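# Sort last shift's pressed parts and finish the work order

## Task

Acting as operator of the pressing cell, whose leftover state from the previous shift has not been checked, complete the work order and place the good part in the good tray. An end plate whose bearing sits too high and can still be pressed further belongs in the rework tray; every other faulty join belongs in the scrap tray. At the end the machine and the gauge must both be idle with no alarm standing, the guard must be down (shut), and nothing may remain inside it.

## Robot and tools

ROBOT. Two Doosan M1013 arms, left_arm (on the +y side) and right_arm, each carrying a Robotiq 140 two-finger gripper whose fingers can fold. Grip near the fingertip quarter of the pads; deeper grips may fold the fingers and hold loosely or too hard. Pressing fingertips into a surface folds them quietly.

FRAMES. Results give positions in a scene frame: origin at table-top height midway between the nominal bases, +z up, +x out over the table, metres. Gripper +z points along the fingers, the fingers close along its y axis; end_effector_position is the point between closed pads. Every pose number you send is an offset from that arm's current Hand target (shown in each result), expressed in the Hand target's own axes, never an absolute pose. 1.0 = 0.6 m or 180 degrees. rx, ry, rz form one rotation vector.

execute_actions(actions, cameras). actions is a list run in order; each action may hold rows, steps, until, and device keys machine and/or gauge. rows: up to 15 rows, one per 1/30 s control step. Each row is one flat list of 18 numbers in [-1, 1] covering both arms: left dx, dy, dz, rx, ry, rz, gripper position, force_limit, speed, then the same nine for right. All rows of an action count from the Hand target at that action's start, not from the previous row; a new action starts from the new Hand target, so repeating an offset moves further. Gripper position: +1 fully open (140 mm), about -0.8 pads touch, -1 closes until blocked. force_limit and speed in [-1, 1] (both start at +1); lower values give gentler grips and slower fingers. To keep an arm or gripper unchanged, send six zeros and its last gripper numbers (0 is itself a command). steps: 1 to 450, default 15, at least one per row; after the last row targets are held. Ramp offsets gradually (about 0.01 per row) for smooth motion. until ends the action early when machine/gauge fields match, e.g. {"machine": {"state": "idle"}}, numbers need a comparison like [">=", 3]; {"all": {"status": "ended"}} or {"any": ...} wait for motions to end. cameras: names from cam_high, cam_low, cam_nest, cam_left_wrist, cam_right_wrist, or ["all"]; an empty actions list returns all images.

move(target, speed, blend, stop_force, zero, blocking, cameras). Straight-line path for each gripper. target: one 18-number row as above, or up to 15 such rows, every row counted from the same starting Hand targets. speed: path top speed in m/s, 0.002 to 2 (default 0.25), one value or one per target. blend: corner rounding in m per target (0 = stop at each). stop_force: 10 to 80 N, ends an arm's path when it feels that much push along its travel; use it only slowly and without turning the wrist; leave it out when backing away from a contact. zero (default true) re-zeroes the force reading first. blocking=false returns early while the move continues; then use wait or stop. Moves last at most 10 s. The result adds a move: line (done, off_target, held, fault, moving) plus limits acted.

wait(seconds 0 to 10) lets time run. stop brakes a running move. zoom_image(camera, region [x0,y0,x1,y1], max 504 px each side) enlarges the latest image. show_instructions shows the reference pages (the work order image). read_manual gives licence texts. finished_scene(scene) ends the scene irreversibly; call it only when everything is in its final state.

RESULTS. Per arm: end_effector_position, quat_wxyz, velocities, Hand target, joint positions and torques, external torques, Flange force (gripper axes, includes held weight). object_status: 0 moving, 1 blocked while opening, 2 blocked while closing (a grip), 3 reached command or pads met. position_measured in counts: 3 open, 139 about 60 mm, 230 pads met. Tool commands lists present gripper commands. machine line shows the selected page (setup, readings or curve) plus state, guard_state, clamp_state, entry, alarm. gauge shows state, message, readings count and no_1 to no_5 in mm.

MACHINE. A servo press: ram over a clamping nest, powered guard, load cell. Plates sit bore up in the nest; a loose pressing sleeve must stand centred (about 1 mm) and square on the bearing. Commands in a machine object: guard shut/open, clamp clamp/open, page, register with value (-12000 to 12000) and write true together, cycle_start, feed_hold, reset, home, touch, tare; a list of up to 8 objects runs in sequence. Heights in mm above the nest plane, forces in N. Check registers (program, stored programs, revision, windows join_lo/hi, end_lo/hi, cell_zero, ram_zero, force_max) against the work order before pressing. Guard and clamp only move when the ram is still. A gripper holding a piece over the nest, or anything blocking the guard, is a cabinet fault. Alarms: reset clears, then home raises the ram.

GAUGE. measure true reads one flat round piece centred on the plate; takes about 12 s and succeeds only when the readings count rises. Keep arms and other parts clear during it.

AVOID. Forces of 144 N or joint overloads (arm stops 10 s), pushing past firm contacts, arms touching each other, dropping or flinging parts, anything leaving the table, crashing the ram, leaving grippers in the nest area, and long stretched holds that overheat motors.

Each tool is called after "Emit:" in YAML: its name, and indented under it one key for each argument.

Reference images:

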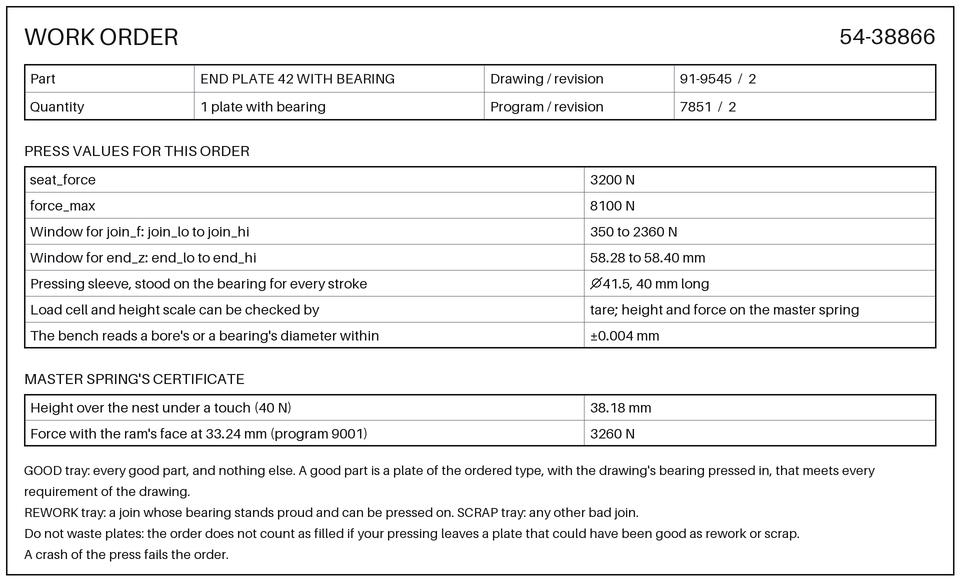

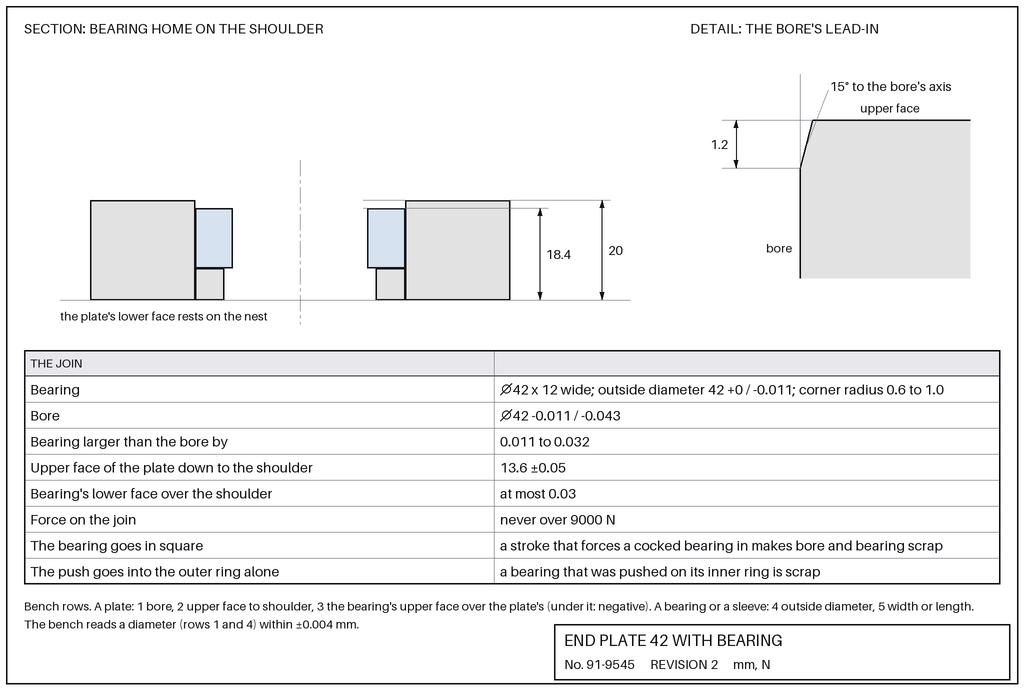

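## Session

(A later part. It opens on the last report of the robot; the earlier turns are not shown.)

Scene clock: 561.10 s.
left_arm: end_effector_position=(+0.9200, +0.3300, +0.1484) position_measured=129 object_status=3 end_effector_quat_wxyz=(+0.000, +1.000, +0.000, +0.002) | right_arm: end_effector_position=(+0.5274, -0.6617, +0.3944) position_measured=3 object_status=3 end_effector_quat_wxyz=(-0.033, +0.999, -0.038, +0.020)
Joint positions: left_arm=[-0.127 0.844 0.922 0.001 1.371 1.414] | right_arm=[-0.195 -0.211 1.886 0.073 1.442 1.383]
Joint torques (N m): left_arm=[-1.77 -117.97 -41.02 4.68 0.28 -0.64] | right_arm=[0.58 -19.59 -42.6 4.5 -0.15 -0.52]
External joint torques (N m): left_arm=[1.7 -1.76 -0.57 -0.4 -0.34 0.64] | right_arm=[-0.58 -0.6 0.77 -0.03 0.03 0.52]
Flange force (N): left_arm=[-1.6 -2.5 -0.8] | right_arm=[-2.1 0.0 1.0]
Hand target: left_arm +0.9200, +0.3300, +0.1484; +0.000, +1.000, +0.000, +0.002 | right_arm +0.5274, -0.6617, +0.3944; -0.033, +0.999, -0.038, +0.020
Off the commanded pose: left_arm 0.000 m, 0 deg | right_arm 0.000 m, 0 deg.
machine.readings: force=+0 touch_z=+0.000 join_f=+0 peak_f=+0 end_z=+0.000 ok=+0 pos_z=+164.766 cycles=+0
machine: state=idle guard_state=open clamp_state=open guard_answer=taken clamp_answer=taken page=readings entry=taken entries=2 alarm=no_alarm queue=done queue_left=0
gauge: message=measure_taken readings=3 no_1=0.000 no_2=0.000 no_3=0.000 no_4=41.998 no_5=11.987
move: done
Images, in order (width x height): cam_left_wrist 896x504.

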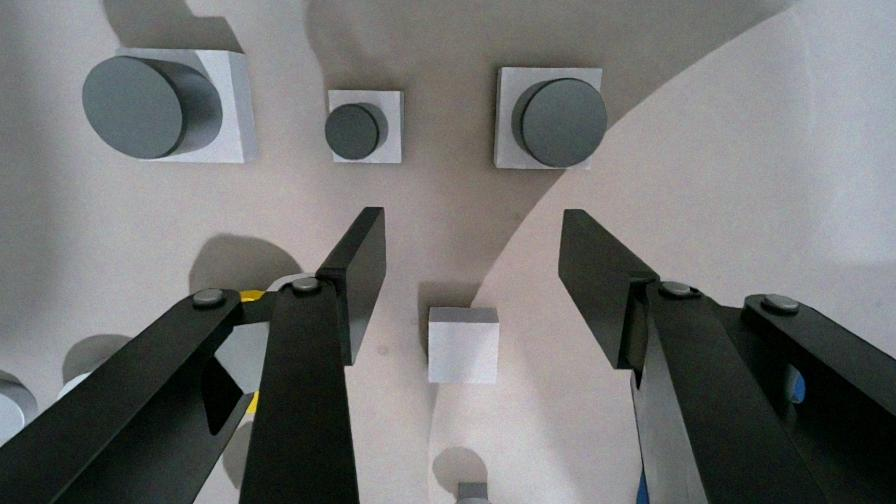

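Emit:
move:
  target: [-0.567,0,-0.303,-0.2596,0.2596,0.4496,0,-0.4,-1,0,0,0,0,0,0,1,1,1]
  speed: 0.4
  cameras: ["cam_left_wrist","cam_low","cam_nest"]

Emit:
zoom_image:
  camera: "cam_left_wrist"
  region: [240, 0, 740, 300]

Scene clock: 602.03 s.
left_arm: end_effector_position=(+0.5790, +0.3298, +0.3288) position_measured=129 object_status=3 end_effector_quat_wxyz=(+0.352, +0.612, -0.613, +0.355) | right_arm: end_effector_position=(+0.5274, -0.6617, +0.3944) position_measured=3 object_status=3 end_effector_quat_wxyz=(-0.033, +0.999, -0.038, +0.020)
Joint positions: left_arm=[0.222 0.32 1.758 -1.025 1.47 3.676] | right_arm=[-0.195 -0.211 1.886 0.073 1.442 1.383]
Joint torques (N m): left_arm=[-1.99 -66.8 -34.44 0.14 1.49 -0.7] | right_arm=[0.51 -19.75 -42.4 4.49 -0.11 -0.51]
External joint torques (N m): left_arm=[1.96 -0.81 -0.27 -0.26 -0.25 0.7] | right_arm=[-0.52 -0.51 0.39 0 -0.01 0.5]
Flange force (N): left_arm=[-1.6 1.6 -2.0] | right_arm=[-1.4 -0.1 0.5]
Hand target: left_arm +0.5790, +0.3298, +0.3288; +0.352, +0.612, -0.613, +0.355 | right_arm +0.5274, -0.6617, +0.3944; -0.033, +0.999, -0.038, +0.020
Off the commanded pose: left_arm 0.000 m, 0 deg | right_arm 0.000 m, 0 deg.
machine.readings: force=+0 touch_z=+0.000 join_f=+0 peak_f=+0 end_z=+0.000 ok=+0 pos_z=+164.766 cycles=+0
machine: state=idle guard_state=open clamp_state=open guard_answer=taken clamp_answer=taken page=readings entry=taken entries=2 alarm=no_alarm queue=done queue_left=0
gauge: message=measure_taken readings=3 no_1=0.000 no_2=0.000 no_3=0.000 no_4=41.998 no_5=11.987
move: done
Images, in order (width x height): cam_low 504x504, cam_nest 504x504, cam_left_wrist 896x504.

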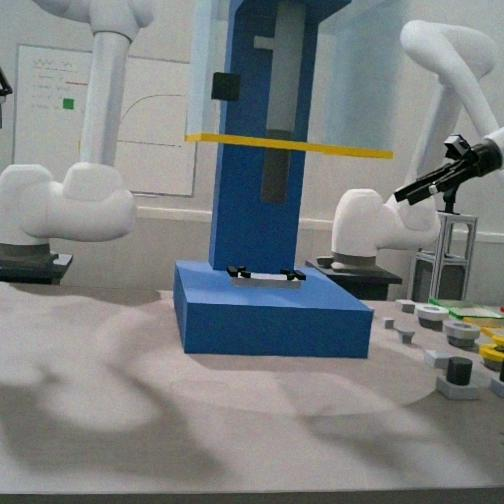

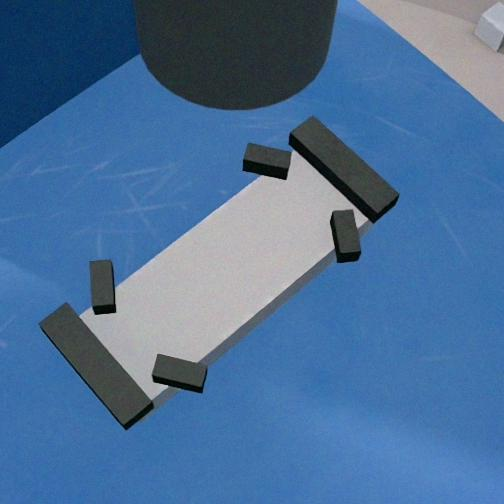

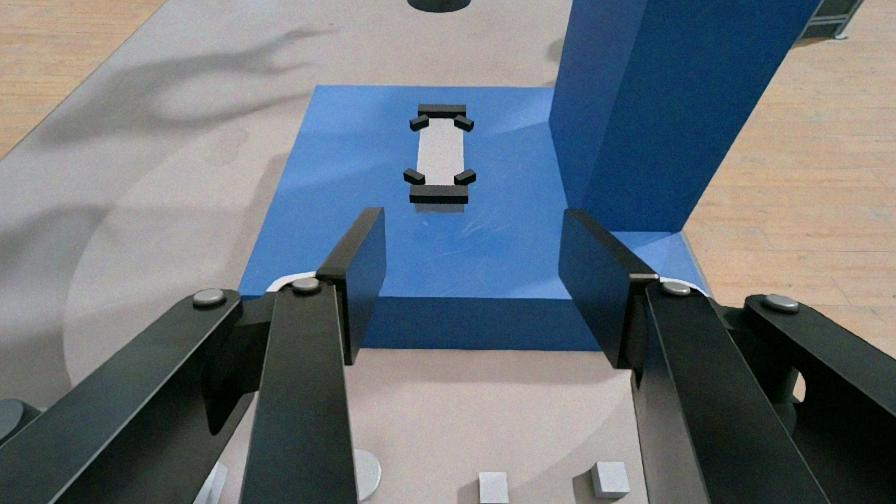

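Scaled by 1.008 from the camera's 896x504 image, which has a finer 1280x720 frame.

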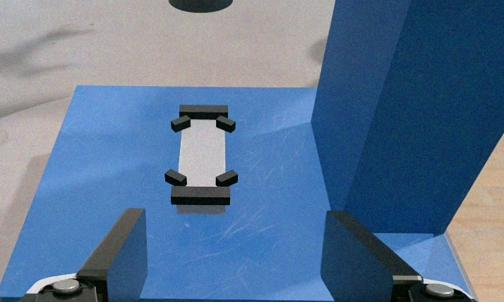

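Emit:
move:
  target: [-0.44,-0.202,0.002,0.433,0,-0.25,0.4,0,-1,0,0,0,0,0,0,1,1,1]
  speed: 0.4
  cameras: ["cam_left_wrist","cam_low"]

Emit:
zoom_image:
  camera: "cam_low"
  region: [404, 204, 504, 384]

Scene clock: 629.53 s.
left_arm: end_effector_position=(+0.7011, +0.4610, +0.1001) position_measured=78 object_status=3 end_effector_quat_wxyz=(+0.000, +0.865, +0.000, +0.502) | right_arm: end_effector_position=(+0.5274, -0.6617, +0.3944) position_measured=3 object_status=3 end_effector_quat_wxyz=(-0.033, +0.999, -0.038, +0.020)
Joint positions: left_arm=[-0.025 0.376 2.262 -3.233 0.548 4.764] | right_arm=[-0.195 -0.211 1.886 0.073 1.442 1.383]
Joint torques (N m): left_arm=[-1.9 -61.17 -23.47 -1.77 2.76 -0.59] | right_arm=[0.79 -19.28 -42.57 4.46 -0.12 -0.5]
External joint torques (N m): left_arm=[1.84 -0.3 0.2 -0.26 -0.34 0.59] | right_arm=[-0.8 -0.92 0.69 0.01 0 0.5]
Flange force (N): left_arm=[1.2 -1.8 -0.9] | right_arm=[-2.6 0.5 0.8]
Hand target: left_arm +0.7011, +0.4609, +0.1001; +0.000, +0.865, +0.000, +0.502 | right_arm +0.5274, -0.6617, +0.3944; -0.033, +0.999, -0.038, +0.020
Off the commanded pose: left_arm 0.000 m, 0 deg | right_arm 0.000 m, 0 deg.
machine.readings: force=+0 touch_z=+0.000 join_f=+0 peak_f=+0 end_z=+0.000 ok=+0 pos_z=+164.766 cycles=+0
machine: state=idle guard_state=open clamp_state=open guard_answer=taken clamp_answer=taken page=readings entry=taken entries=2 alarm=no_alarm queue=done queue_left=0
gauge: message=measure_taken readings=3 no_1=0.000 no_2=0.000 no_3=0.000 no_4=41.998 no_5=11.987
move: done
Images, in order (width x height): cam_low 504x504, cam_left_wrist 896x504.

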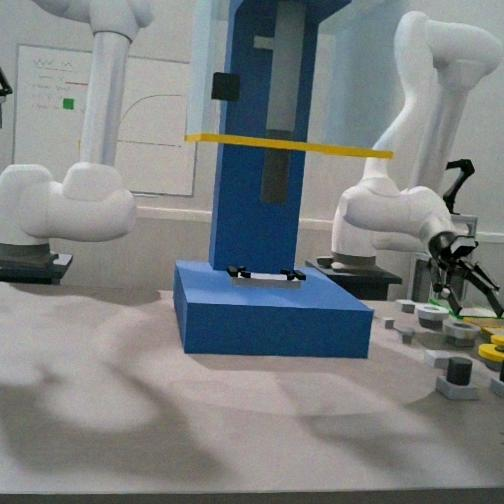

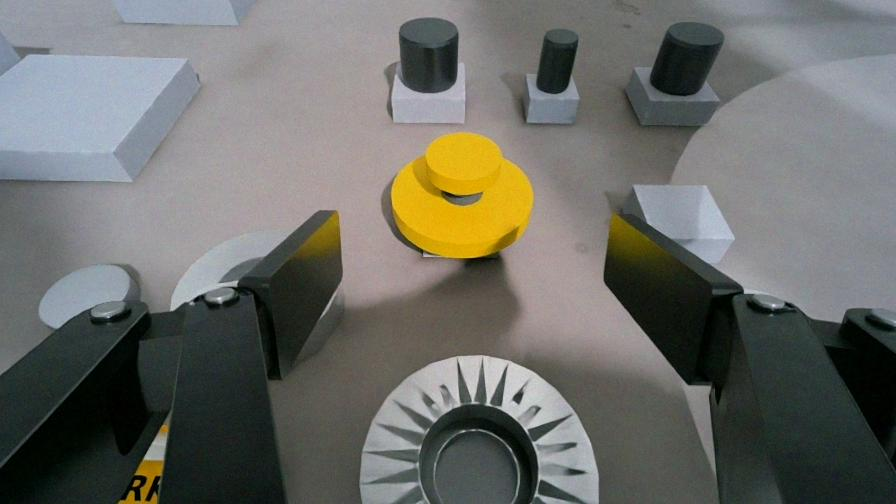

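Scaled by 2.800 from the camera's 504x504 image, which has a finer 720x720 frame.

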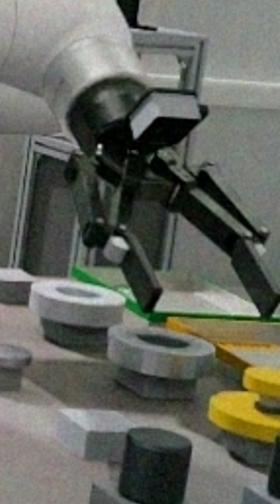

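Emit:
move:
  target: [-0.0033,0,0.169,0,0,0,0.4,0,-1,0,0,0,0,0,0,1,1,1]
  speed: 0.15
  cameras: ["cam_left_wrist","cam_low"]

Emit:
zoom_image:
  camera: "cam_low"
  region: [404, 284, 504, 384]

Scene clock: 642.10 s.
left_arm: end_effector_position=(+0.7882, +0.4610, +0.0481) position_measured=78 object_status=3 end_effector_quat_wxyz=(+0.000, +0.865, +0.000, +0.502) | right_arm: end_effector_position=(+0.5274, -0.6617, +0.3944) position_measured=3 object_status=3 end_effector_quat_wxyz=(-0.033, +0.999, -0.038, +0.020)
Joint positions: left_arm=[-0.017 0.548 2.106 -3.217 0.565 4.754] | right_arm=[-0.195 -0.211 1.886 0.073 1.442 1.383]
Joint torques (N m): left_arm=[-1.95 -77.14 -22.65 -1.81 2.6 -0.64] | right_arm=[0.42 -19.6 -42.37 4.5 -0.11 -0.53]
External joint torques (N m): left_arm=[1.9 0.17 0.09 -0.17 -0.18 0.64] | right_arm=[-0.37 -0.58 0.58 -0.03 0 0.53]
Flange force (N): left_arm=[0.4 -1.9 0.2] | right_arm=[-1.7 -0.5 0.8]
Hand target: left_arm +0.7882, +0.4610, +0.0481; +0.000, +0.865, +0.000, +0.502 | right_arm +0.5274, -0.6617, +0.3944; -0.033, +0.999, -0.038, +0.020
Off the commanded pose: left_arm 0.000 m, 0 deg | right_arm 0.000 m, 0 deg.
machine.readings: force=+0 touch_z=+0.000 join_f=+0 peak_f=+0 end_z=+0.000 ok=+0 pos_z=+164.766 cycles=+0
machine: state=idle guard_state=open clamp_state=open guard_answer=taken clamp_answer=taken page=readings entry=taken entries=2 alarm=no_alarm queue=done queue_left=0
gauge: message=measure_taken readings=3 no_1=0.000 no_2=0.000 no_3=0.000 no_4=41.998 no_5=11.987
move: done
Images, in order (width x height): cam_low 504x504, cam_left_wrist 896x504.

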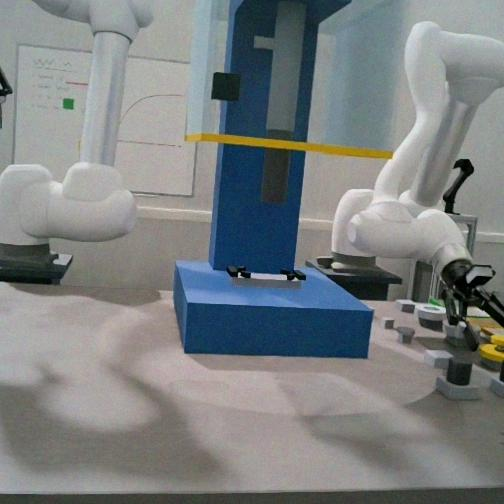

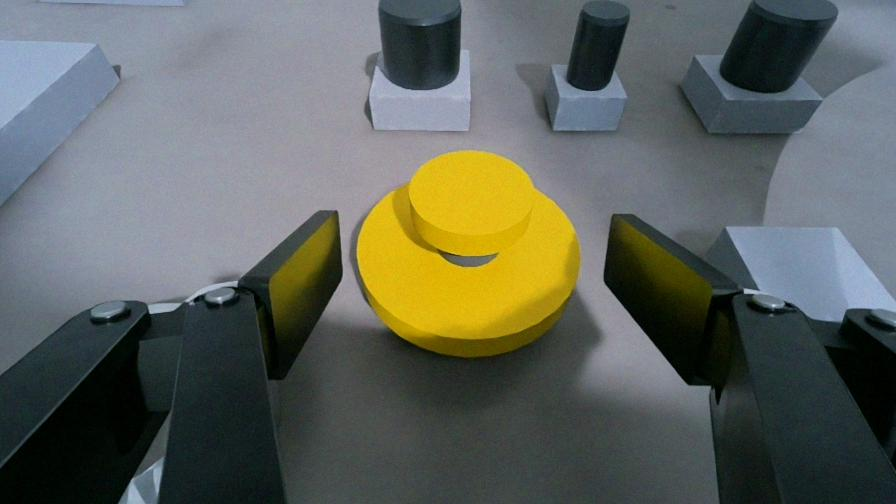

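Scaled by 5.040 from the camera's 504x504 image, which has a finer 720x720 frame.

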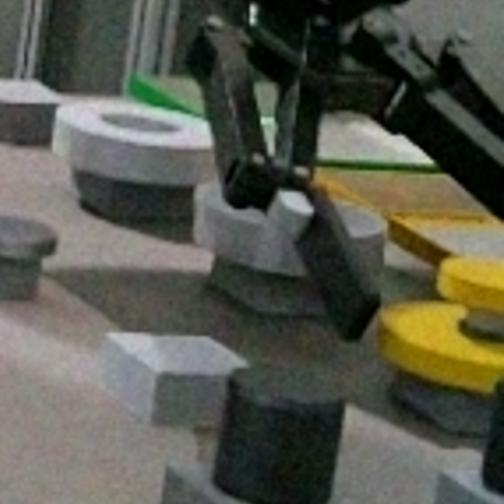

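Emit:
move:
  target: [0.0033,0,0.0058,0,0,0,0.4,0,-1,0,0,0,0,0,0,1,1,1]
  speed: 0.1

Emit:
execute_actions:
  actions:
    - {"rows":[[0,0,0,0,0,0,-1,0,-1,0,0,0,0,0,0,1,1,1]],"steps":60}
  cameras: ["cam_left_wrist"]

Scene clock: 648.93 s.
left_arm: end_effector_position=(+0.7922, +0.4610, +0.0481) position_measured=78 object_status=3 end_effector_quat_wxyz=(+0.000, +0.865, +0.000, +0.502) | right_arm: end_effector_position=(+0.5274, -0.6617, +0.3944) position_measured=3 object_status=3 end_effector_quat_wxyz=(-0.033, +0.999, -0.038, +0.020)
Joint positions: left_arm=[-0.016 0.551 2.099 -3.217 0.561 4.754] | right_arm=[-0.195 -0.211 1.886 0.073 1.442 1.383]
Joint torques (N m): left_arm=[-1.75 -77.09 -22.98 -1.84 2.8 -0.63] | right_arm=[0.62 -19.48 -42.59 4.48 -0.16 -0.51]
External joint torques (N m): left_arm=[1.68 -0.29 0.46 -0.13 -0.39 0.63] | right_arm=[-0.65 -0.84 0.53 0.01 0.03 0.5]
Flange force (N): left_arm=[0.8 -1.6 -1.1] | right_arm=[-2.2 0.2 0.5]
Hand target: left_arm +0.7922, +0.4610, +0.0481; +0.000, +0.865, +0.000, +0.502 | right_arm +0.5274, -0.6617, +0.3944; -0.033, +0.999, -0.038, +0.020
Off the commanded pose: left_arm 0.000 m, 0 deg | right_arm 0.000 m, 0 deg.
machine.readings: force=+0 touch_z=+0.000 join_f=+0 peak_f=+0 end_z=+0.000 ok=+0 pos_z=+164.766 cycles=+0
machine: state=idle guard_state=open clamp_state=open guard_answer=taken clamp_answer=taken page=readings entry=taken entries=2 alarm=no_alarm queue=done queue_left=0
gauge: message=measure_taken readings=3 no_1=0.000 no_2=0.000 no_3=0.000 no_4=41.998 no_5=11.987
move: done

Scene clock: 651.13 s.
left_arm: end_effector_position=(+0.7922, +0.4610, +0.0481) position_measured=105 object_status=2 end_effector_quat_wxyz=(+0.000, +0.865, +0.000, +0.502) | right_arm: end_effector_position=(+0.5274, -0.6617, +0.3944) position_measured=3 object_status=3 end_effector_quat_wxyz=(-0.033, +0.999, -0.038, +0.020)
Joint positions: left_arm=[-0.016 0.551 2.098 -3.217 0.561 4.754] | right_arm=[-0.195 -0.211 1.886 0.073 1.442 1.383]
Joint torques (N m): left_arm=[-2.62 -65.46 -20.93 -1.83 0.03 -0.74] | right_arm=[0.65 -19.04 -42.66 4.43 -0.13 -0.46]
External joint torques (N m): left_arm=[2.61 -11.99 -1.82 -0.17 2.4 0.74] | right_arm=[-0.71 -1.32 0.49 0.07 0 0.45]
Flange force (N): left_arm=[9.2 -2.6 -16.0] | right_arm=[-3.0 0.3 0.4]
Hand target: left_arm +0.7922, +0.4610, +0.0481; +0.000, +0.865, +0.000, +0.502 | right_arm +0.5274, -0.6617, +0.3944; -0.033, +0.999, -0.038, +0.020
Off the commanded pose: left_arm 0.000 m, 0 deg | right_arm 0.000 m, 0 deg.
machine.readings: force=+0 touch_z=+0.000 join_f=+0 peak_f=+0 end_z=+0.000 ok=+0 pos_z=+164.766 cycles=+0
machine: state=idle guard_state=open clamp_state=open guard_answer=taken clamp_answer=taken page=readings entry=taken entries=2 alarm=no_alarm queue=done queue_left=0
gauge: message=measure_taken readings=3 no_1=0.000 no_2=0.000 no_3=0.000 no_4=41.998 no_5=11.987
Images, in order (width x height): cam_left_wrist 896x504.

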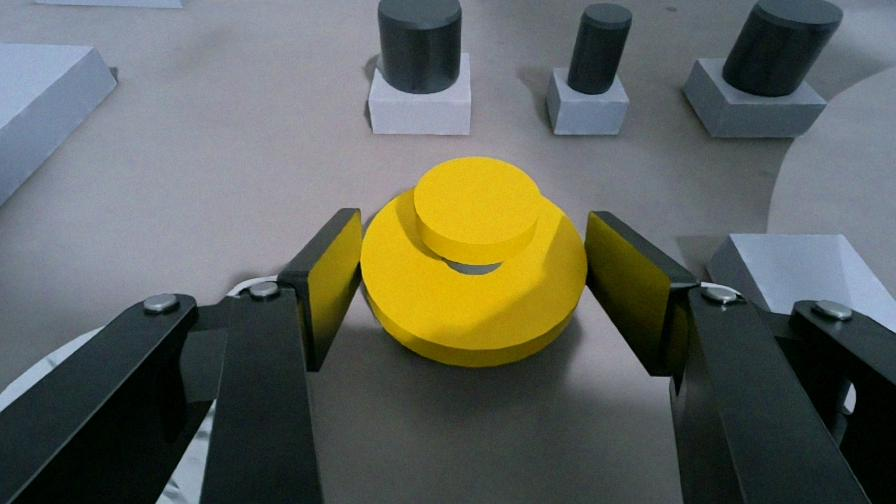

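Emit:
move:
  target: [-0.0433,0,0.025,0,0,0,-1,0,-1,0,0,0,0,0,0,1,1,1]
  speed: 0.06
  cameras: ["cam_left_wrist"]

Scene clock: 654.13 s.
left_arm: end_effector_position=(+0.7926, +0.4610, +0.0186) position_measured=105 object_status=2 end_effector_quat_wxyz=(+0.000, +0.865, +0.000, +0.502) | right_arm: end_effector_position=(+0.5274, -0.6617, +0.3944) position_measured=3 object_status=3 end_effector_quat_wxyz=(-0.033, +0.999, -0.038, +0.020)
Joint positions: left_arm=[-0.016 0.601 2.1 -3.212 0.613 4.747] | right_arm=[-0.195 -0.211 1.886 0.073 1.442 1.383]
Joint torques (N m): left_arm=[-5.08 41.9 50.42 -1.85 -38.48 -0.62] | right_arm=[0.35 -19.52 -42.51 4.48 -0.16 -0.5]
External joint torques (N m): left_arm=[5.02 -121.66 -71.22 0.04 40.91 0.62] | right_arm=[-0.33 -0.69 0.66 -0.01 0.05 0.5]
Flange force (N): left_arm=[117.2 -5.8 -71.7] | right_arm=[-2.0 -0.5 0.8]
Hand target: left_arm +0.7923, +0.4610, +0.0181; +0.000, +0.865, +0.000, +0.502 | right_arm +0.5274, -0.6617, +0.3944; -0.033, +0.999, -0.038, +0.020
Off the commanded pose: left_arm 0.001 m, 0 deg | right_arm 0.000 m, 0 deg.
machine.readings: force=+0 touch_z=+0.000 join_f=+0 peak_f=+0 end_z=+0.000 ok=+0 pos_z=+164.766 cycles=+0
machine: state=idle guard_state=open clamp_state=open guard_answer=taken clamp_answer=taken page=readings entry=taken entries=2 alarm=no_alarm queue=done queue_left=0
gauge: message=measure_taken readings=3 no_1=0.000 no_2=0.000 no_3=0.000 no_4=41.998 no_5=11.987
move: done
Images, in order (width x height): cam_left_wrist 896x504.

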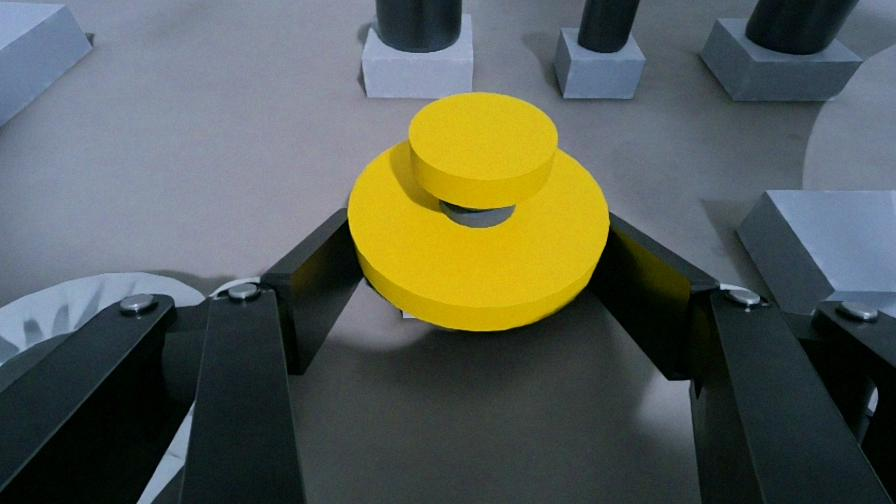

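Emit:
move:
  target: [0.0433,0,-0.025,0,0,0,-1,0,-1,0,0,0,0,0,0,1,1,1]
  speed: 0.1
  cameras: ["cam_left_wrist"]

Scene clock: 664.17 s.
left_arm: end_effector_position=(+0.7937, +0.4610, +0.0205) position_measured=105 object_status=2 end_effector_quat_wxyz=(+0.000, +0.864, +0.000, +0.504) | right_arm: end_effector_position=(+0.5274, -0.6617, +0.3944) position_measured=3 object_status=3 end_effector_quat_wxyz=(-0.033, +0.999, -0.038, +0.020)
Joint positions: left_arm=[-0.016 0.6 2.099 -3.212 0.615 4.747] | right_arm=[-0.195 -0.211 1.886 0.073 1.442 1.383]
Joint torques (N m): left_arm=[-4.3 -14.89 12.91 -1.56 -18.59 -0.72] | right_arm=[0.66 -19.2 -42.45 4.52 -0.14 -0.51]
External joint torques (N m): left_arm=[4.27 -64.91 -33.75 -0.26 21.02 0.71] | right_arm=[-0.67 -0.98 0.64 -0.05 0.03 0.51]
External joint torques when the fault began: left_arm=[5.02 -121.66 -71.22 0.04 40.91 0.62]
Flange force (N): left_arm=[60.2 -4.5 -45.1] | right_arm=[-2.6 0.2 0.7]
Flange force when the fault began (N): left_arm=[117.5 -5.8 -71.2]
Hand target: left_arm +0.7937, +0.4610, +0.0205; +0.000, +0.864, +0.000, +0.504 (not the last commanded pose) | right_arm +0.5274, -0.6617, +0.3944; -0.033, +0.999, -0.038, +0.020
Tool commands: left_gripper/position=-1.0 left_gripper/force_limit=+0.003922 left_gripper/speed=-1.0 right_gripper/position=+1.0 right_gripper/force_limit=+1.0 right_gripper/speed=+1.0
Off the commanded pose: right_arm 0.000 m, 0 deg.
TORQUE FAULT: the external load on joint 5 (wrist pitch) of the left arm reached its load limit, and that arm stopped for 10 seconds. A torque fault puts only its own arm into a fault stop. That arm ran no command of this call. That arm's target is now where it stood when the stop ended, not its last command. That arm keeps its grip as last carried out and accepts commands again: back off and push less far. That arm stops again whenever a joint's load reaches its limit.
machine.readings: force=+0 touch_z=+0.000 join_f=+0 peak_f=+0 end_z=+0.000 ok=+0 pos_z=+164.766 cycles=+0
machine: state=idle guard_state=open clamp_state=open guard_answer=taken clamp_answer=taken page=readings entry=taken entries=2 alarm=no_alarm queue=done queue_left=0
gauge: message=measure_taken readings=3 no_1=0.000 no_2=0.000 no_3=0.000 no_4=41.998 no_5=11.987
move: fault (left_arm)
Images, in order (width x height): cam_left_wrist 896x504.

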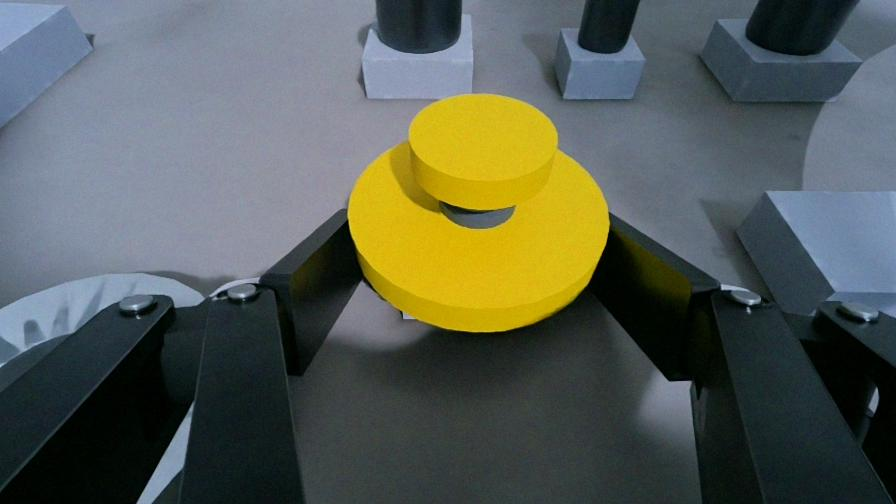

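Emit:
move:
  target: [0.040,0,-0.022,0,0,0,-1,0,-1,0,0,0,0,0,0,1,1,1]
  speed: 0.06
  cameras: ["cam_left_wrist"]

Scene clock: 666.83 s.
left_arm: end_effector_position=(+0.7940, +0.4609, +0.0479) position_measured=105 object_status=2 end_effector_quat_wxyz=(+0.000, +0.864, +0.000, +0.504) | right_arm: end_effector_position=(+0.5274, -0.6617, +0.3944) position_measured=3 object_status=3 end_effector_quat_wxyz=(-0.033, +0.999, -0.038, +0.020)
Joint positions: left_arm=[-0.016 0.555 2.097 -3.217 0.567 4.754] | right_arm=[-0.195 -0.211 1.886 0.073 1.442 1.383]
Joint torques (N m): left_arm=[-2.04 -82.44 -26.16 -1.72 4.69 -0.6] | right_arm=[0.25 -19.43 -42.65 4.52 -0.09 -0.48]
External joint torques (N m): left_arm=[1.99 4.85 3.65 -0.25 -2.26 0.6] | right_arm=[-0.3 -0.69 0.85 -0.06 -0.02 0.47]
Flange force (N): left_arm=[-3.8 -1.9 1.9] | right_arm=[-2.2 -0.5 1.2]
Hand target: left_arm +0.7940, +0.4609, +0.0479; +0.000, +0.864, +0.000, +0.504 | right_arm +0.5274, -0.6617, +0.3944; -0.033, +0.999, -0.038, +0.020
Off the commanded pose: left_arm 0.000 m, 0 deg | right_arm 0.000 m, 0 deg.
machine.readings: force=+0 touch_z=+0.000 join_f=+0 peak_f=+0 end_z=+0.000 ok=+0 pos_z=+164.766 cycles=+0
machine: state=idle guard_state=open clamp_state=open guard_answer=taken clamp_answer=taken page=readings entry=taken entries=2 alarm=no_alarm queue=done queue_left=0
gauge: message=measure_taken readings=3 no_1=0.000 no_2=0.000 no_3=0.000 no_4=41.998 no_5=11.987
move: done
Images, in order (width x height): cam_left_wrist 896x504.

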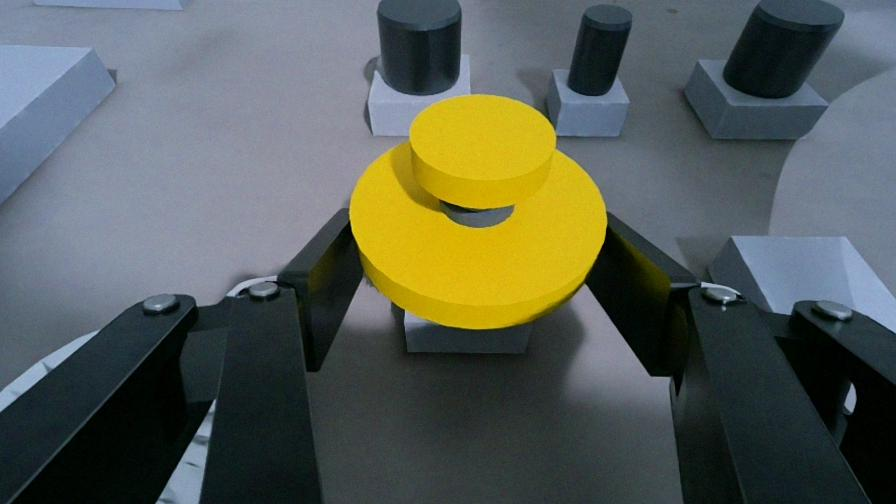

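Emit:
move:
  target: [-0.0375,0,0.0217,0,0,0,-1,0,-1,0,0,0,0,0,0,1,1,1]
  speed: 0.015
  stop_force: 10

Emit:
move:
  target: [0,0,0,0,0,0,0.4,0,-1,0,0,0,0,0,0,1,1,1]
  cameras: ["cam_left_wrist"]

Scene clock: 674.67 s.
left_arm: end_effector_position=(+0.7943, +0.4609, +0.0233) position_measured=105 object_status=2 end_effector_quat_wxyz=(+0.000, +0.864, +0.000, +0.504) | right_arm: end_effector_position=(+0.5274, -0.6617, +0.3944) position_measured=3 object_status=3 end_effector_quat_wxyz=(-0.033, +0.999, -0.038, +0.020)
Joint positions: left_arm=[-0.016 0.596 2.098 -3.212 0.61 4.748] | right_arm=[-0.195 -0.211 1.886 0.073 1.442 1.383]
Joint torques (N m): left_arm=[-2.18 -66.76 -21.47 -1.64 0.24 -0.58] | right_arm=[0.83 -19.2 -42.58 4.46 -0.14 -0.47]
External joint torques (N m): left_arm=[2.1 -12.67 0.75 -0.15 2.17 0.58] | right_arm=[-0.87 -0.97 0.8 0 0.02 0.47]
Flange force (N): left_arm=[8.5 -2.1 -20.9] | right_arm=[-2.9 0.7 0.9]
Hand target: left_arm +0.7943, +0.4609, +0.0233; +0.000, +0.864, +0.000, +0.504 (not the last commanded pose) | right_arm +0.5274, -0.6617, +0.3944; -0.033, +0.999, -0.038, +0.020
Off the commanded pose: left_arm 0.001 m, 0 deg | right_arm 0.000 m, 0 deg.
machine.readings: force=+0 touch_z=+0.000 join_f=+0 peak_f=+0 end_z=+0.000 ok=+0 pos_z=+164.766 cycles=+0
machine: state=idle guard_state=open clamp_state=open guard_answer=taken clamp_answer=taken page=readings entry=taken entries=2 alarm=no_alarm queue=done queue_left=0
gauge: message=measure_taken readings=3 no_1=0.000 no_2=0.000 no_3=0.000 no_4=41.998 no_5=11.987
move: contact (left_arm)

Scene clock: 675.50 s.
left_arm: end_effector_position=(+0.7943, +0.4609, +0.0233) position_measured=78 object_status=0 end_effector_quat_wxyz=(+0.000, +0.864, +0.000, +0.504) | right_arm: end_effector_position=(+0.5274, -0.6617, +0.3944) position_measured=3 object_status=3 end_effector_quat_wxyz=(-0.033, +0.999, -0.038, +0.020)
Joint positions: left_arm=[-0.016 0.596 2.098 -3.212 0.61 4.748] | right_arm=[-0.195 -0.211 1.886 0.073 1.442 1.383]
Joint torques (N m): left_arm=[-1.79 -79.5 -21.4 -1.65 2.77 -0.63] | right_arm=[0.68 -19.44 -42.58 4.47 -0.16 -0.53]
External joint torques (N m): left_arm=[1.76 -0.13 0.33 -0.18 -0.33 0.63] | right_arm=[-0.73 -0.7 0.76 0 0.05 0.53]
Flange force (N): left_arm=[0.7 -1.7 -0.6] | right_arm=[-2.3 0.3 0.9]
Hand target: left_arm +0.7943, +0.4609, +0.0233; +0.000, +0.864, +0.000, +0.504 | right_arm +0.5274, -0.6617, +0.3944; -0.033, +0.999, -0.038, +0.020
Off the commanded pose: left_arm 0.000 m, 0 deg | right_arm 0.000 m, 0 deg.
machine.readings: force=+0 touch_z=+0.000 join_f=+0 peak_f=+0 end_z=+0.000 ok=+0 pos_z=+164.766 cycles=+0
machine: state=idle guard_state=open clamp_state=open guard_answer=taken clamp_answer=taken page=readings entry=taken entries=2 alarm=no_alarm queue=done queue_left=0
gauge: message=measure_taken readings=3 no_1=0.000 no_2=0.000 no_3=0.000 no_4=41.998 no_5=11.987
move: done
Images, in order (width x height): cam_left_wrist 896x504.

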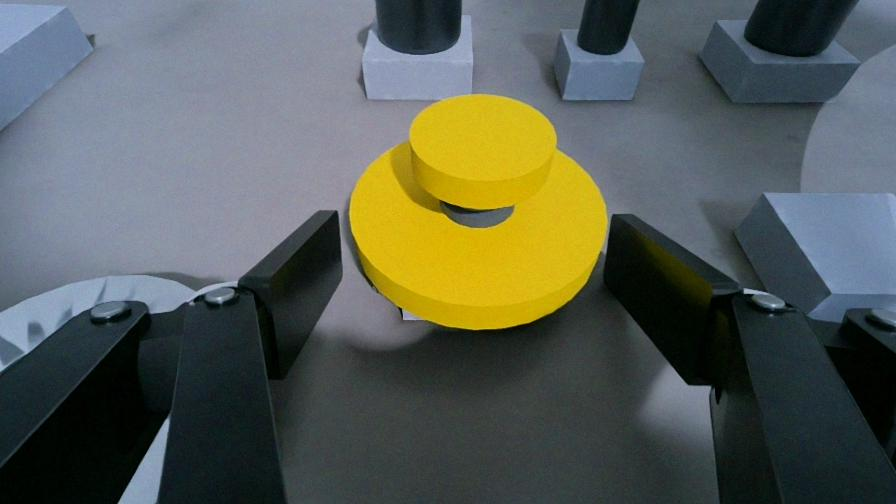

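Emit:
move:
  target: [0.0268,0,-0.0093,0,0,0,0.4,0,-1,0,0,0,0,0,0,1,1,1]
  speed: 0.1

Emit:
execute_actions:
  actions:
    - {"rows":[[0,0,0,0,0,0,-1,0,-1,0,0,0,0,0,0,1,1,1]],"steps":60}

Emit:
move:
  target: [0.0577,0,-0.0333,0,0,0,-1,0,-1,0,0,0,0,0,0,1,1,1]
  speed: 0.06
  cameras: ["cam_left_wrist"]

Scene clock: 680.97 s.
left_arm: end_effector_position=(+0.7973, +0.4609, +0.0400) position_measured=78 object_status=3 end_effector_quat_wxyz=(+0.000, +0.864, +0.000, +0.504) | right_arm: end_effector_position=(+0.5274, -0.6617, +0.3944) position_measured=3 object_status=3 end_effector_quat_wxyz=(-0.033, +0.999, -0.038, +0.020)
Joint positions: left_arm=[-0.016 0.571 2.091 -3.215 0.578 4.752] | right_arm=[-0.195 -0.211 1.886 0.073 1.442 1.383]
Joint torques (N m): left_arm=[-1.99 -78.45 -22.48 -1.77 2.71 -0.63] | right_arm=[0.53 -19.33 -42.38 4.52 -0.06 -0.5]
External joint torques (N m): left_arm=[1.94 -0.08 0.35 -0.17 -0.29 0.63] | right_arm=[-0.51 -0.99 0.38 -0.03 -0.06 0.5]
Flange force (N): left_arm=[0.6 -1.9 -0.6] | right_arm=[-2.2 -0.2 0.4]
Hand target: left_arm +0.7973, +0.4609, +0.0401; +0.000, +0.864, +0.000, +0.504 | right_arm +0.5274, -0.6617, +0.3944; -0.033, +0.999, -0.038, +0.020
Off the commanded pose: left_arm 0.000 m, 0 deg | right_arm 0.000 m, 0 deg.
machine.readings: force=+0 touch_z=+0.000 join_f=+0 peak_f=+0 end_z=+0.000 ok=+0 pos_z=+164.766 cycles=+0
machine: state=idle guard_state=open clamp_state=open guard_answer=taken clamp_answer=taken page=readings entry=taken entries=2 alarm=no_alarm queue=done queue_left=0
gauge: message=measure_taken readings=3 no_1=0.000 no_2=0.000 no_3=0.000 no_4=41.998 no_5=11.987
move: done

Scene clock: 683.17 s.
left_arm: end_effector_position=(+0.7974, +0.4609, +0.0401) position_measured=104 object_status=2 end_effector_quat_wxyz=(+0.000, +0.864, +0.000, +0.504) | right_arm: end_effector_position=(+0.5274, -0.6617, +0.3944) position_measured=3 object_status=3 end_effector_quat_wxyz=(-0.033, +0.999, -0.038, +0.020)
Joint positions: left_arm=[-0.016 0.571 2.091 -3.215 0.578 4.752] | right_arm=[-0.195 -0.211 1.886 0.073 1.442 1.383]
Joint torques (N m): left_arm=[-2.28 -73.48 -22.44 -1.76 1.77 -0.64] | right_arm=[0.59 -19.4 -42.47 4.46 -0.11 -0.52]
External joint torques (N m): left_arm=[2.22 -5.23 0 -0.2 0.67 0.64] | right_arm=[-0.64 -0.8 0.54 0.02 -0.01 0.52]
Flange force (N): left_arm=[4.2 -2.2 -8.1] | right_arm=[-2.1 0.1 0.6]
Hand target: left_arm +0.7973, +0.4609, +0.0401; +0.000, +0.864, +0.000, +0.504 | right_arm +0.5274, -0.6617, +0.3944; -0.033, +0.999, -0.038, +0.020
Off the commanded pose: left_arm 0.000 m, 0 deg | right_arm 0.000 m, 0 deg.
machine.readings: force=+0 touch_z=+0.000 join_f=+0 peak_f=+0 end_z=+0.000 ok=+0 pos_z=+164.766 cycles=+0
machine: state=idle guard_state=open clamp_state=open guard_answer=taken clamp_answer=taken page=readings entry=taken entries=2 alarm=no_alarm queue=done queue_left=0
gauge: message=measure_taken readings=3 no_1=0.000 no_2=0.000 no_3=0.000 no_4=41.998 no_5=11.987

Scene clock: 684.17 s.
left_arm: end_effector_position=(+0.7970, +0.4610, +0.0800) position_measured=104 object_status=2 end_effector_quat_wxyz=(+0.000, +0.864, +0.000, +0.504) | right_arm: end_effector_position=(+0.5274, -0.6617, +0.3944) position_measured=3 object_status=3 end_effector_quat_wxyz=(-0.033, +0.999, -0.038, +0.020)
Joint positions: left_arm=[-0.016 0.506 2.086 -3.224 0.508 4.763] | right_arm=[-0.195 -0.211 1.886 0.073 1.442 1.383]
Joint torques (N m): left_arm=[-2.08 -81.01 -28.48 -2.02 4.63 -0.64] | right_arm=[0.71 -19.59 -42.54 4.48 -0.14 -0.53]
External joint torques (N m): left_arm=[2.05 5.63 3.65 -0.18 -2.2 0.64] | right_arm=[-0.72 -0.74 0.51 0.01 0.02 0.53]
Flange force (N): left_arm=[-4.5 -1.9 3.3] | right_arm=[-2.0 0.3 0.5]
Hand target: left_arm +0.7970, +0.4609, +0.0800; +0.000, +0.864, +0.000, +0.504 | right_arm +0.5274, -0.6617, +0.3944; -0.033, +0.999, -0.038, +0.020
Off the commanded pose: left_arm 0.000 m, 0 deg | right_arm 0.000 m, 0 deg.
machine.readings: force=+0 touch_z=+0.000 join_f=+0 peak_f=+0 end_z=+0.000 ok=+0 pos_z=+164.766 cycles=+0
machine: state=idle guard_state=open clamp_state=open guard_answer=taken clamp_answer=taken page=readings entry=taken entries=2 alarm=no_alarm queue=done queue_left=0
gauge: message=measure_taken readings=3 no_1=0.000 no_2=0.000 no_3=0.000 no_4=41.998 no_5=11.987
move: done
Images, in order (width x height): cam_left_wrist 896x504.

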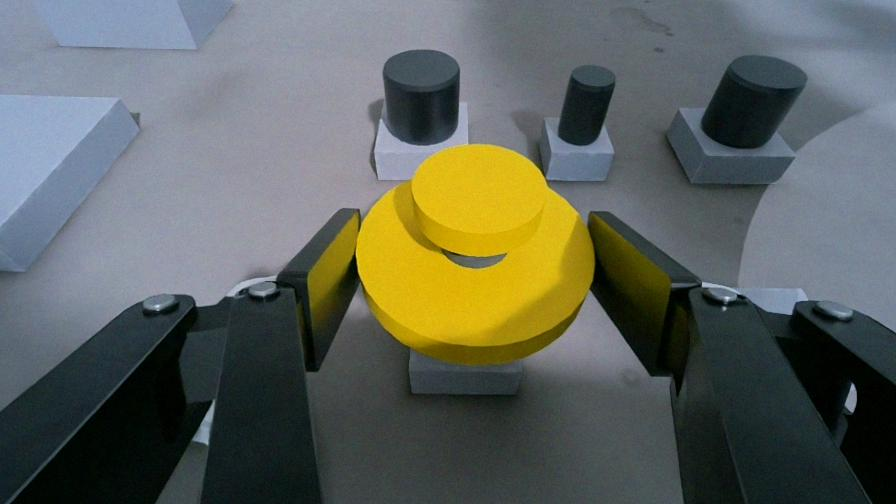

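Emit:
move:
  target:
    - [0.1155,0,-0.0667,0,0,0,-1,0,-1,0,0,0,0,0,0,1,1,1]
    - [-0.0385,0.2183,-0.3666,-0.433,0,0.25,-1,0,-1,0,0,0,0,0,0,1,1,1]
  speed: 0.2
  blend: [0.03,0]
  cameras: ["cam_left_wrist","cam_low","cam_high"]

Scene clock: 708.27 s.
left_arm: end_effector_position=(+0.5941, +0.3299, +0.1680) position_measured=104 object_status=2 end_effector_quat_wxyz=(+0.350, +0.611, -0.614, +0.356) | right_arm: end_effector_position=(+0.5274, -0.6617, +0.3944) position_measured=3 object_status=3 end_effector_quat_wxyz=(-0.033, +0.999, -0.038, +0.020)
Joint positions: left_arm=[0.218 0.497 1.843 -1.067 1.334 3.909] | right_arm=[-0.195 -0.211 1.886 0.073 1.442 1.383]
Joint torques (N m): left_arm=[-1.88 -80.63 -29.37 -1.32 3.28 -0.65] | right_arm=[0.6 -19.4 -42.47 4.45 -0.14 -0.53]
External joint torques (N m): left_arm=[1.84 3.67 2.21 1.1 -1.61 0.65] | right_arm=[-0.64 -0.85 0.45 0.04 0.02 0.52]
Flange force (N): left_arm=[-7.3 1.7 1.7] | right_arm=[-2.1 0.1 0.4]
Hand target: left_arm +0.5941, +0.3298, +0.1680; +0.350, +0.611, -0.614, +0.356 | right_arm +0.5274, -0.6617, +0.3944; -0.033, +0.999, -0.038, +0.020
Off the commanded pose: left_arm 0.000 m, 0 deg | right_arm 0.000 m, 0 deg.
machine.readings: force=+0 touch_z=+0.000 join_f=+0 peak_f=+0 end_z=+0.000 ok=+0 pos_z=+164.766 cycles=+0
machine: state=idle guard_state=open clamp_state=open guard_answer=taken clamp_answer=taken page=readings entry=taken entries=2 alarm=no_alarm queue=done queue_left=0
gauge: message=measure_taken readings=3 no_1=0.000 no_2=0.000 no_3=0.000 no_4=41.998 no_5=11.987
move: done
Images, in order (width x height): cam_high 504x504, cam_low 504x504, cam_left_wrist 896x504.

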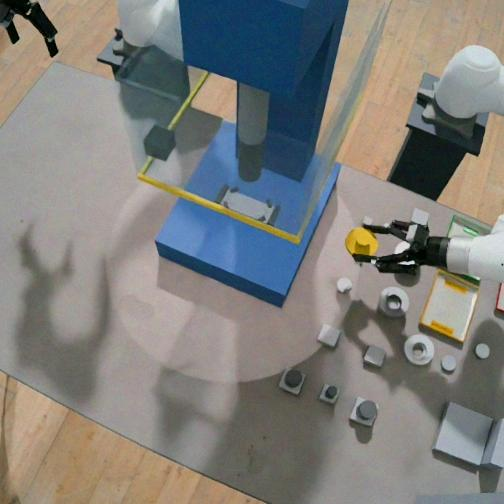

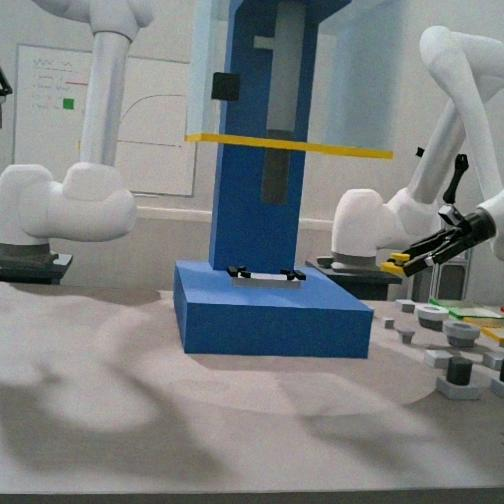

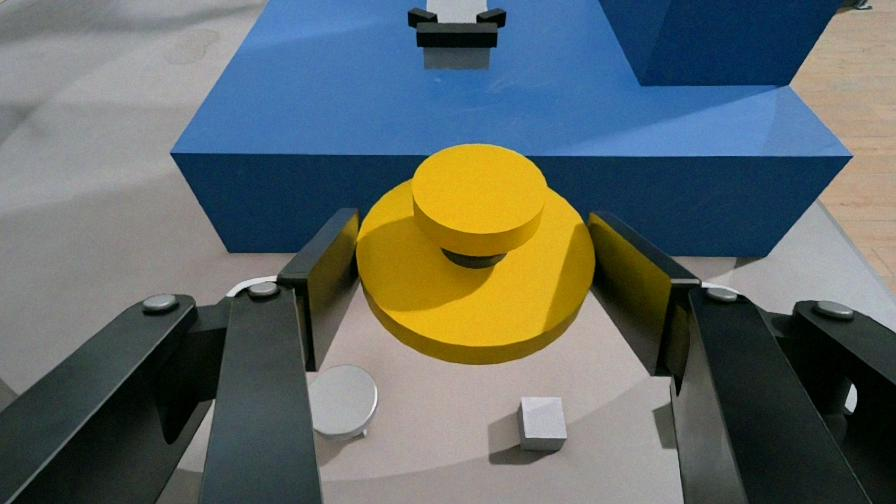

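Emit:
move:
  target: [0.175,0.0,0.3031,0,0,0,-1,0,-1,0,0,0,0,0,0,1,1,1]
  speed: 0.15
  cameras: ["cam_left_wrist","cam_low","cam_nest"]

Scene clock: 714.60 s.
left_arm: end_effector_position=(+0.5942, +0.1199, +0.1679) position_measured=104 object_status=2 end_effector_quat_wxyz=(+0.350, +0.611, -0.614, +0.356) | right_arm: end_effector_position=(+0.5274, -0.6617, +0.3944) position_measured=3 object_status=3 end_effector_quat_wxyz=(-0.033, +0.999, -0.038, +0.020)
Joint positions: left_arm=[-0.088 0.475 1.88 -1.257 1.127 3.832] | right_arm=[-0.195 -0.211 1.886 0.073 1.442 1.383]
Joint torques (N m): left_arm=[-2.77 -78.78 -29.98 -1.79 3.07 -0.59] | right_arm=[0.81 -19.57 -42.47 4.48 -0.15 -0.44]
External joint torques (N m): left_arm=[2.77 3.8 2.87 1.04 -1.54 0.59] | right_arm=[-0.78 -0.61 0.69 -0.01 0.04 0.44]
Flange force (N): left_arm=[-7.9 1.5 0.2] | right_arm=[-2.1 0.6 0.8]
Hand target: left_arm +0.5942, +0.1199, +0.1679; +0.350, +0.611, -0.614, +0.356 | right_arm +0.5274, -0.6617, +0.3944; -0.033, +0.999, -0.038, +0.020
Off the commanded pose: left_arm 0.000 m, 0 deg | right_arm 0.000 m, 0 deg.
machine.readings: force=+0 touch_z=+0.000 join_f=+0 peak_f=+0 end_z=+0.000 ok=+0 pos_z=+164.766 cycles=+0
machine: state=idle guard_state=open clamp_state=open guard_answer=taken clamp_answer=taken page=readings entry=taken entries=2 alarm=no_alarm queue=done queue_left=0
gauge: message=measure_taken readings=3 no_1=0.000 no_2=0.000 no_3=0.000 no_4=41.998 no_5=11.987
move: done
Images, in order (width x height): cam_low 504x504, cam_nest 504x504, cam_left_wrist 896x504.

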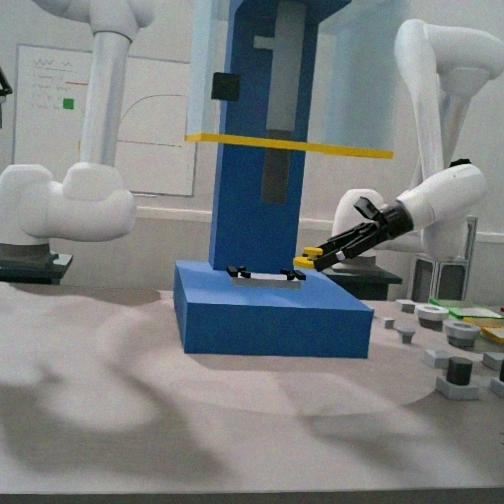

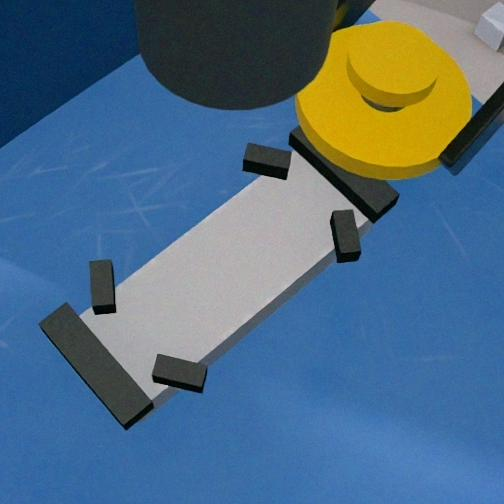

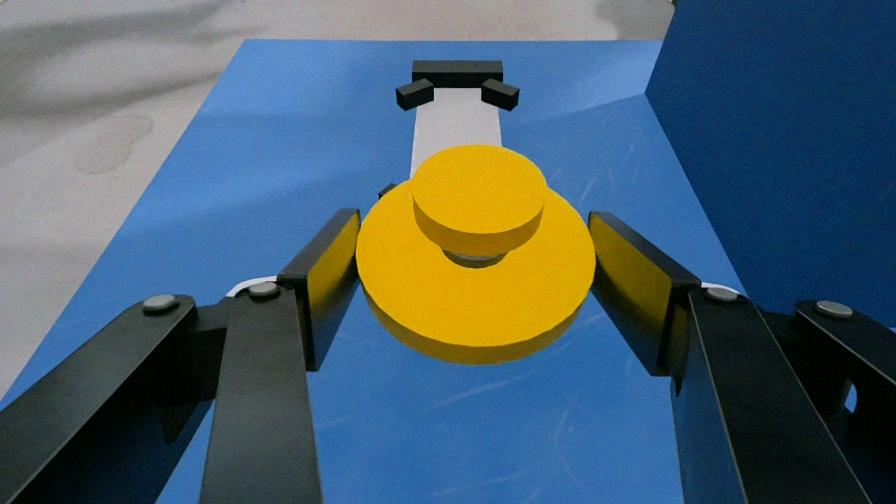

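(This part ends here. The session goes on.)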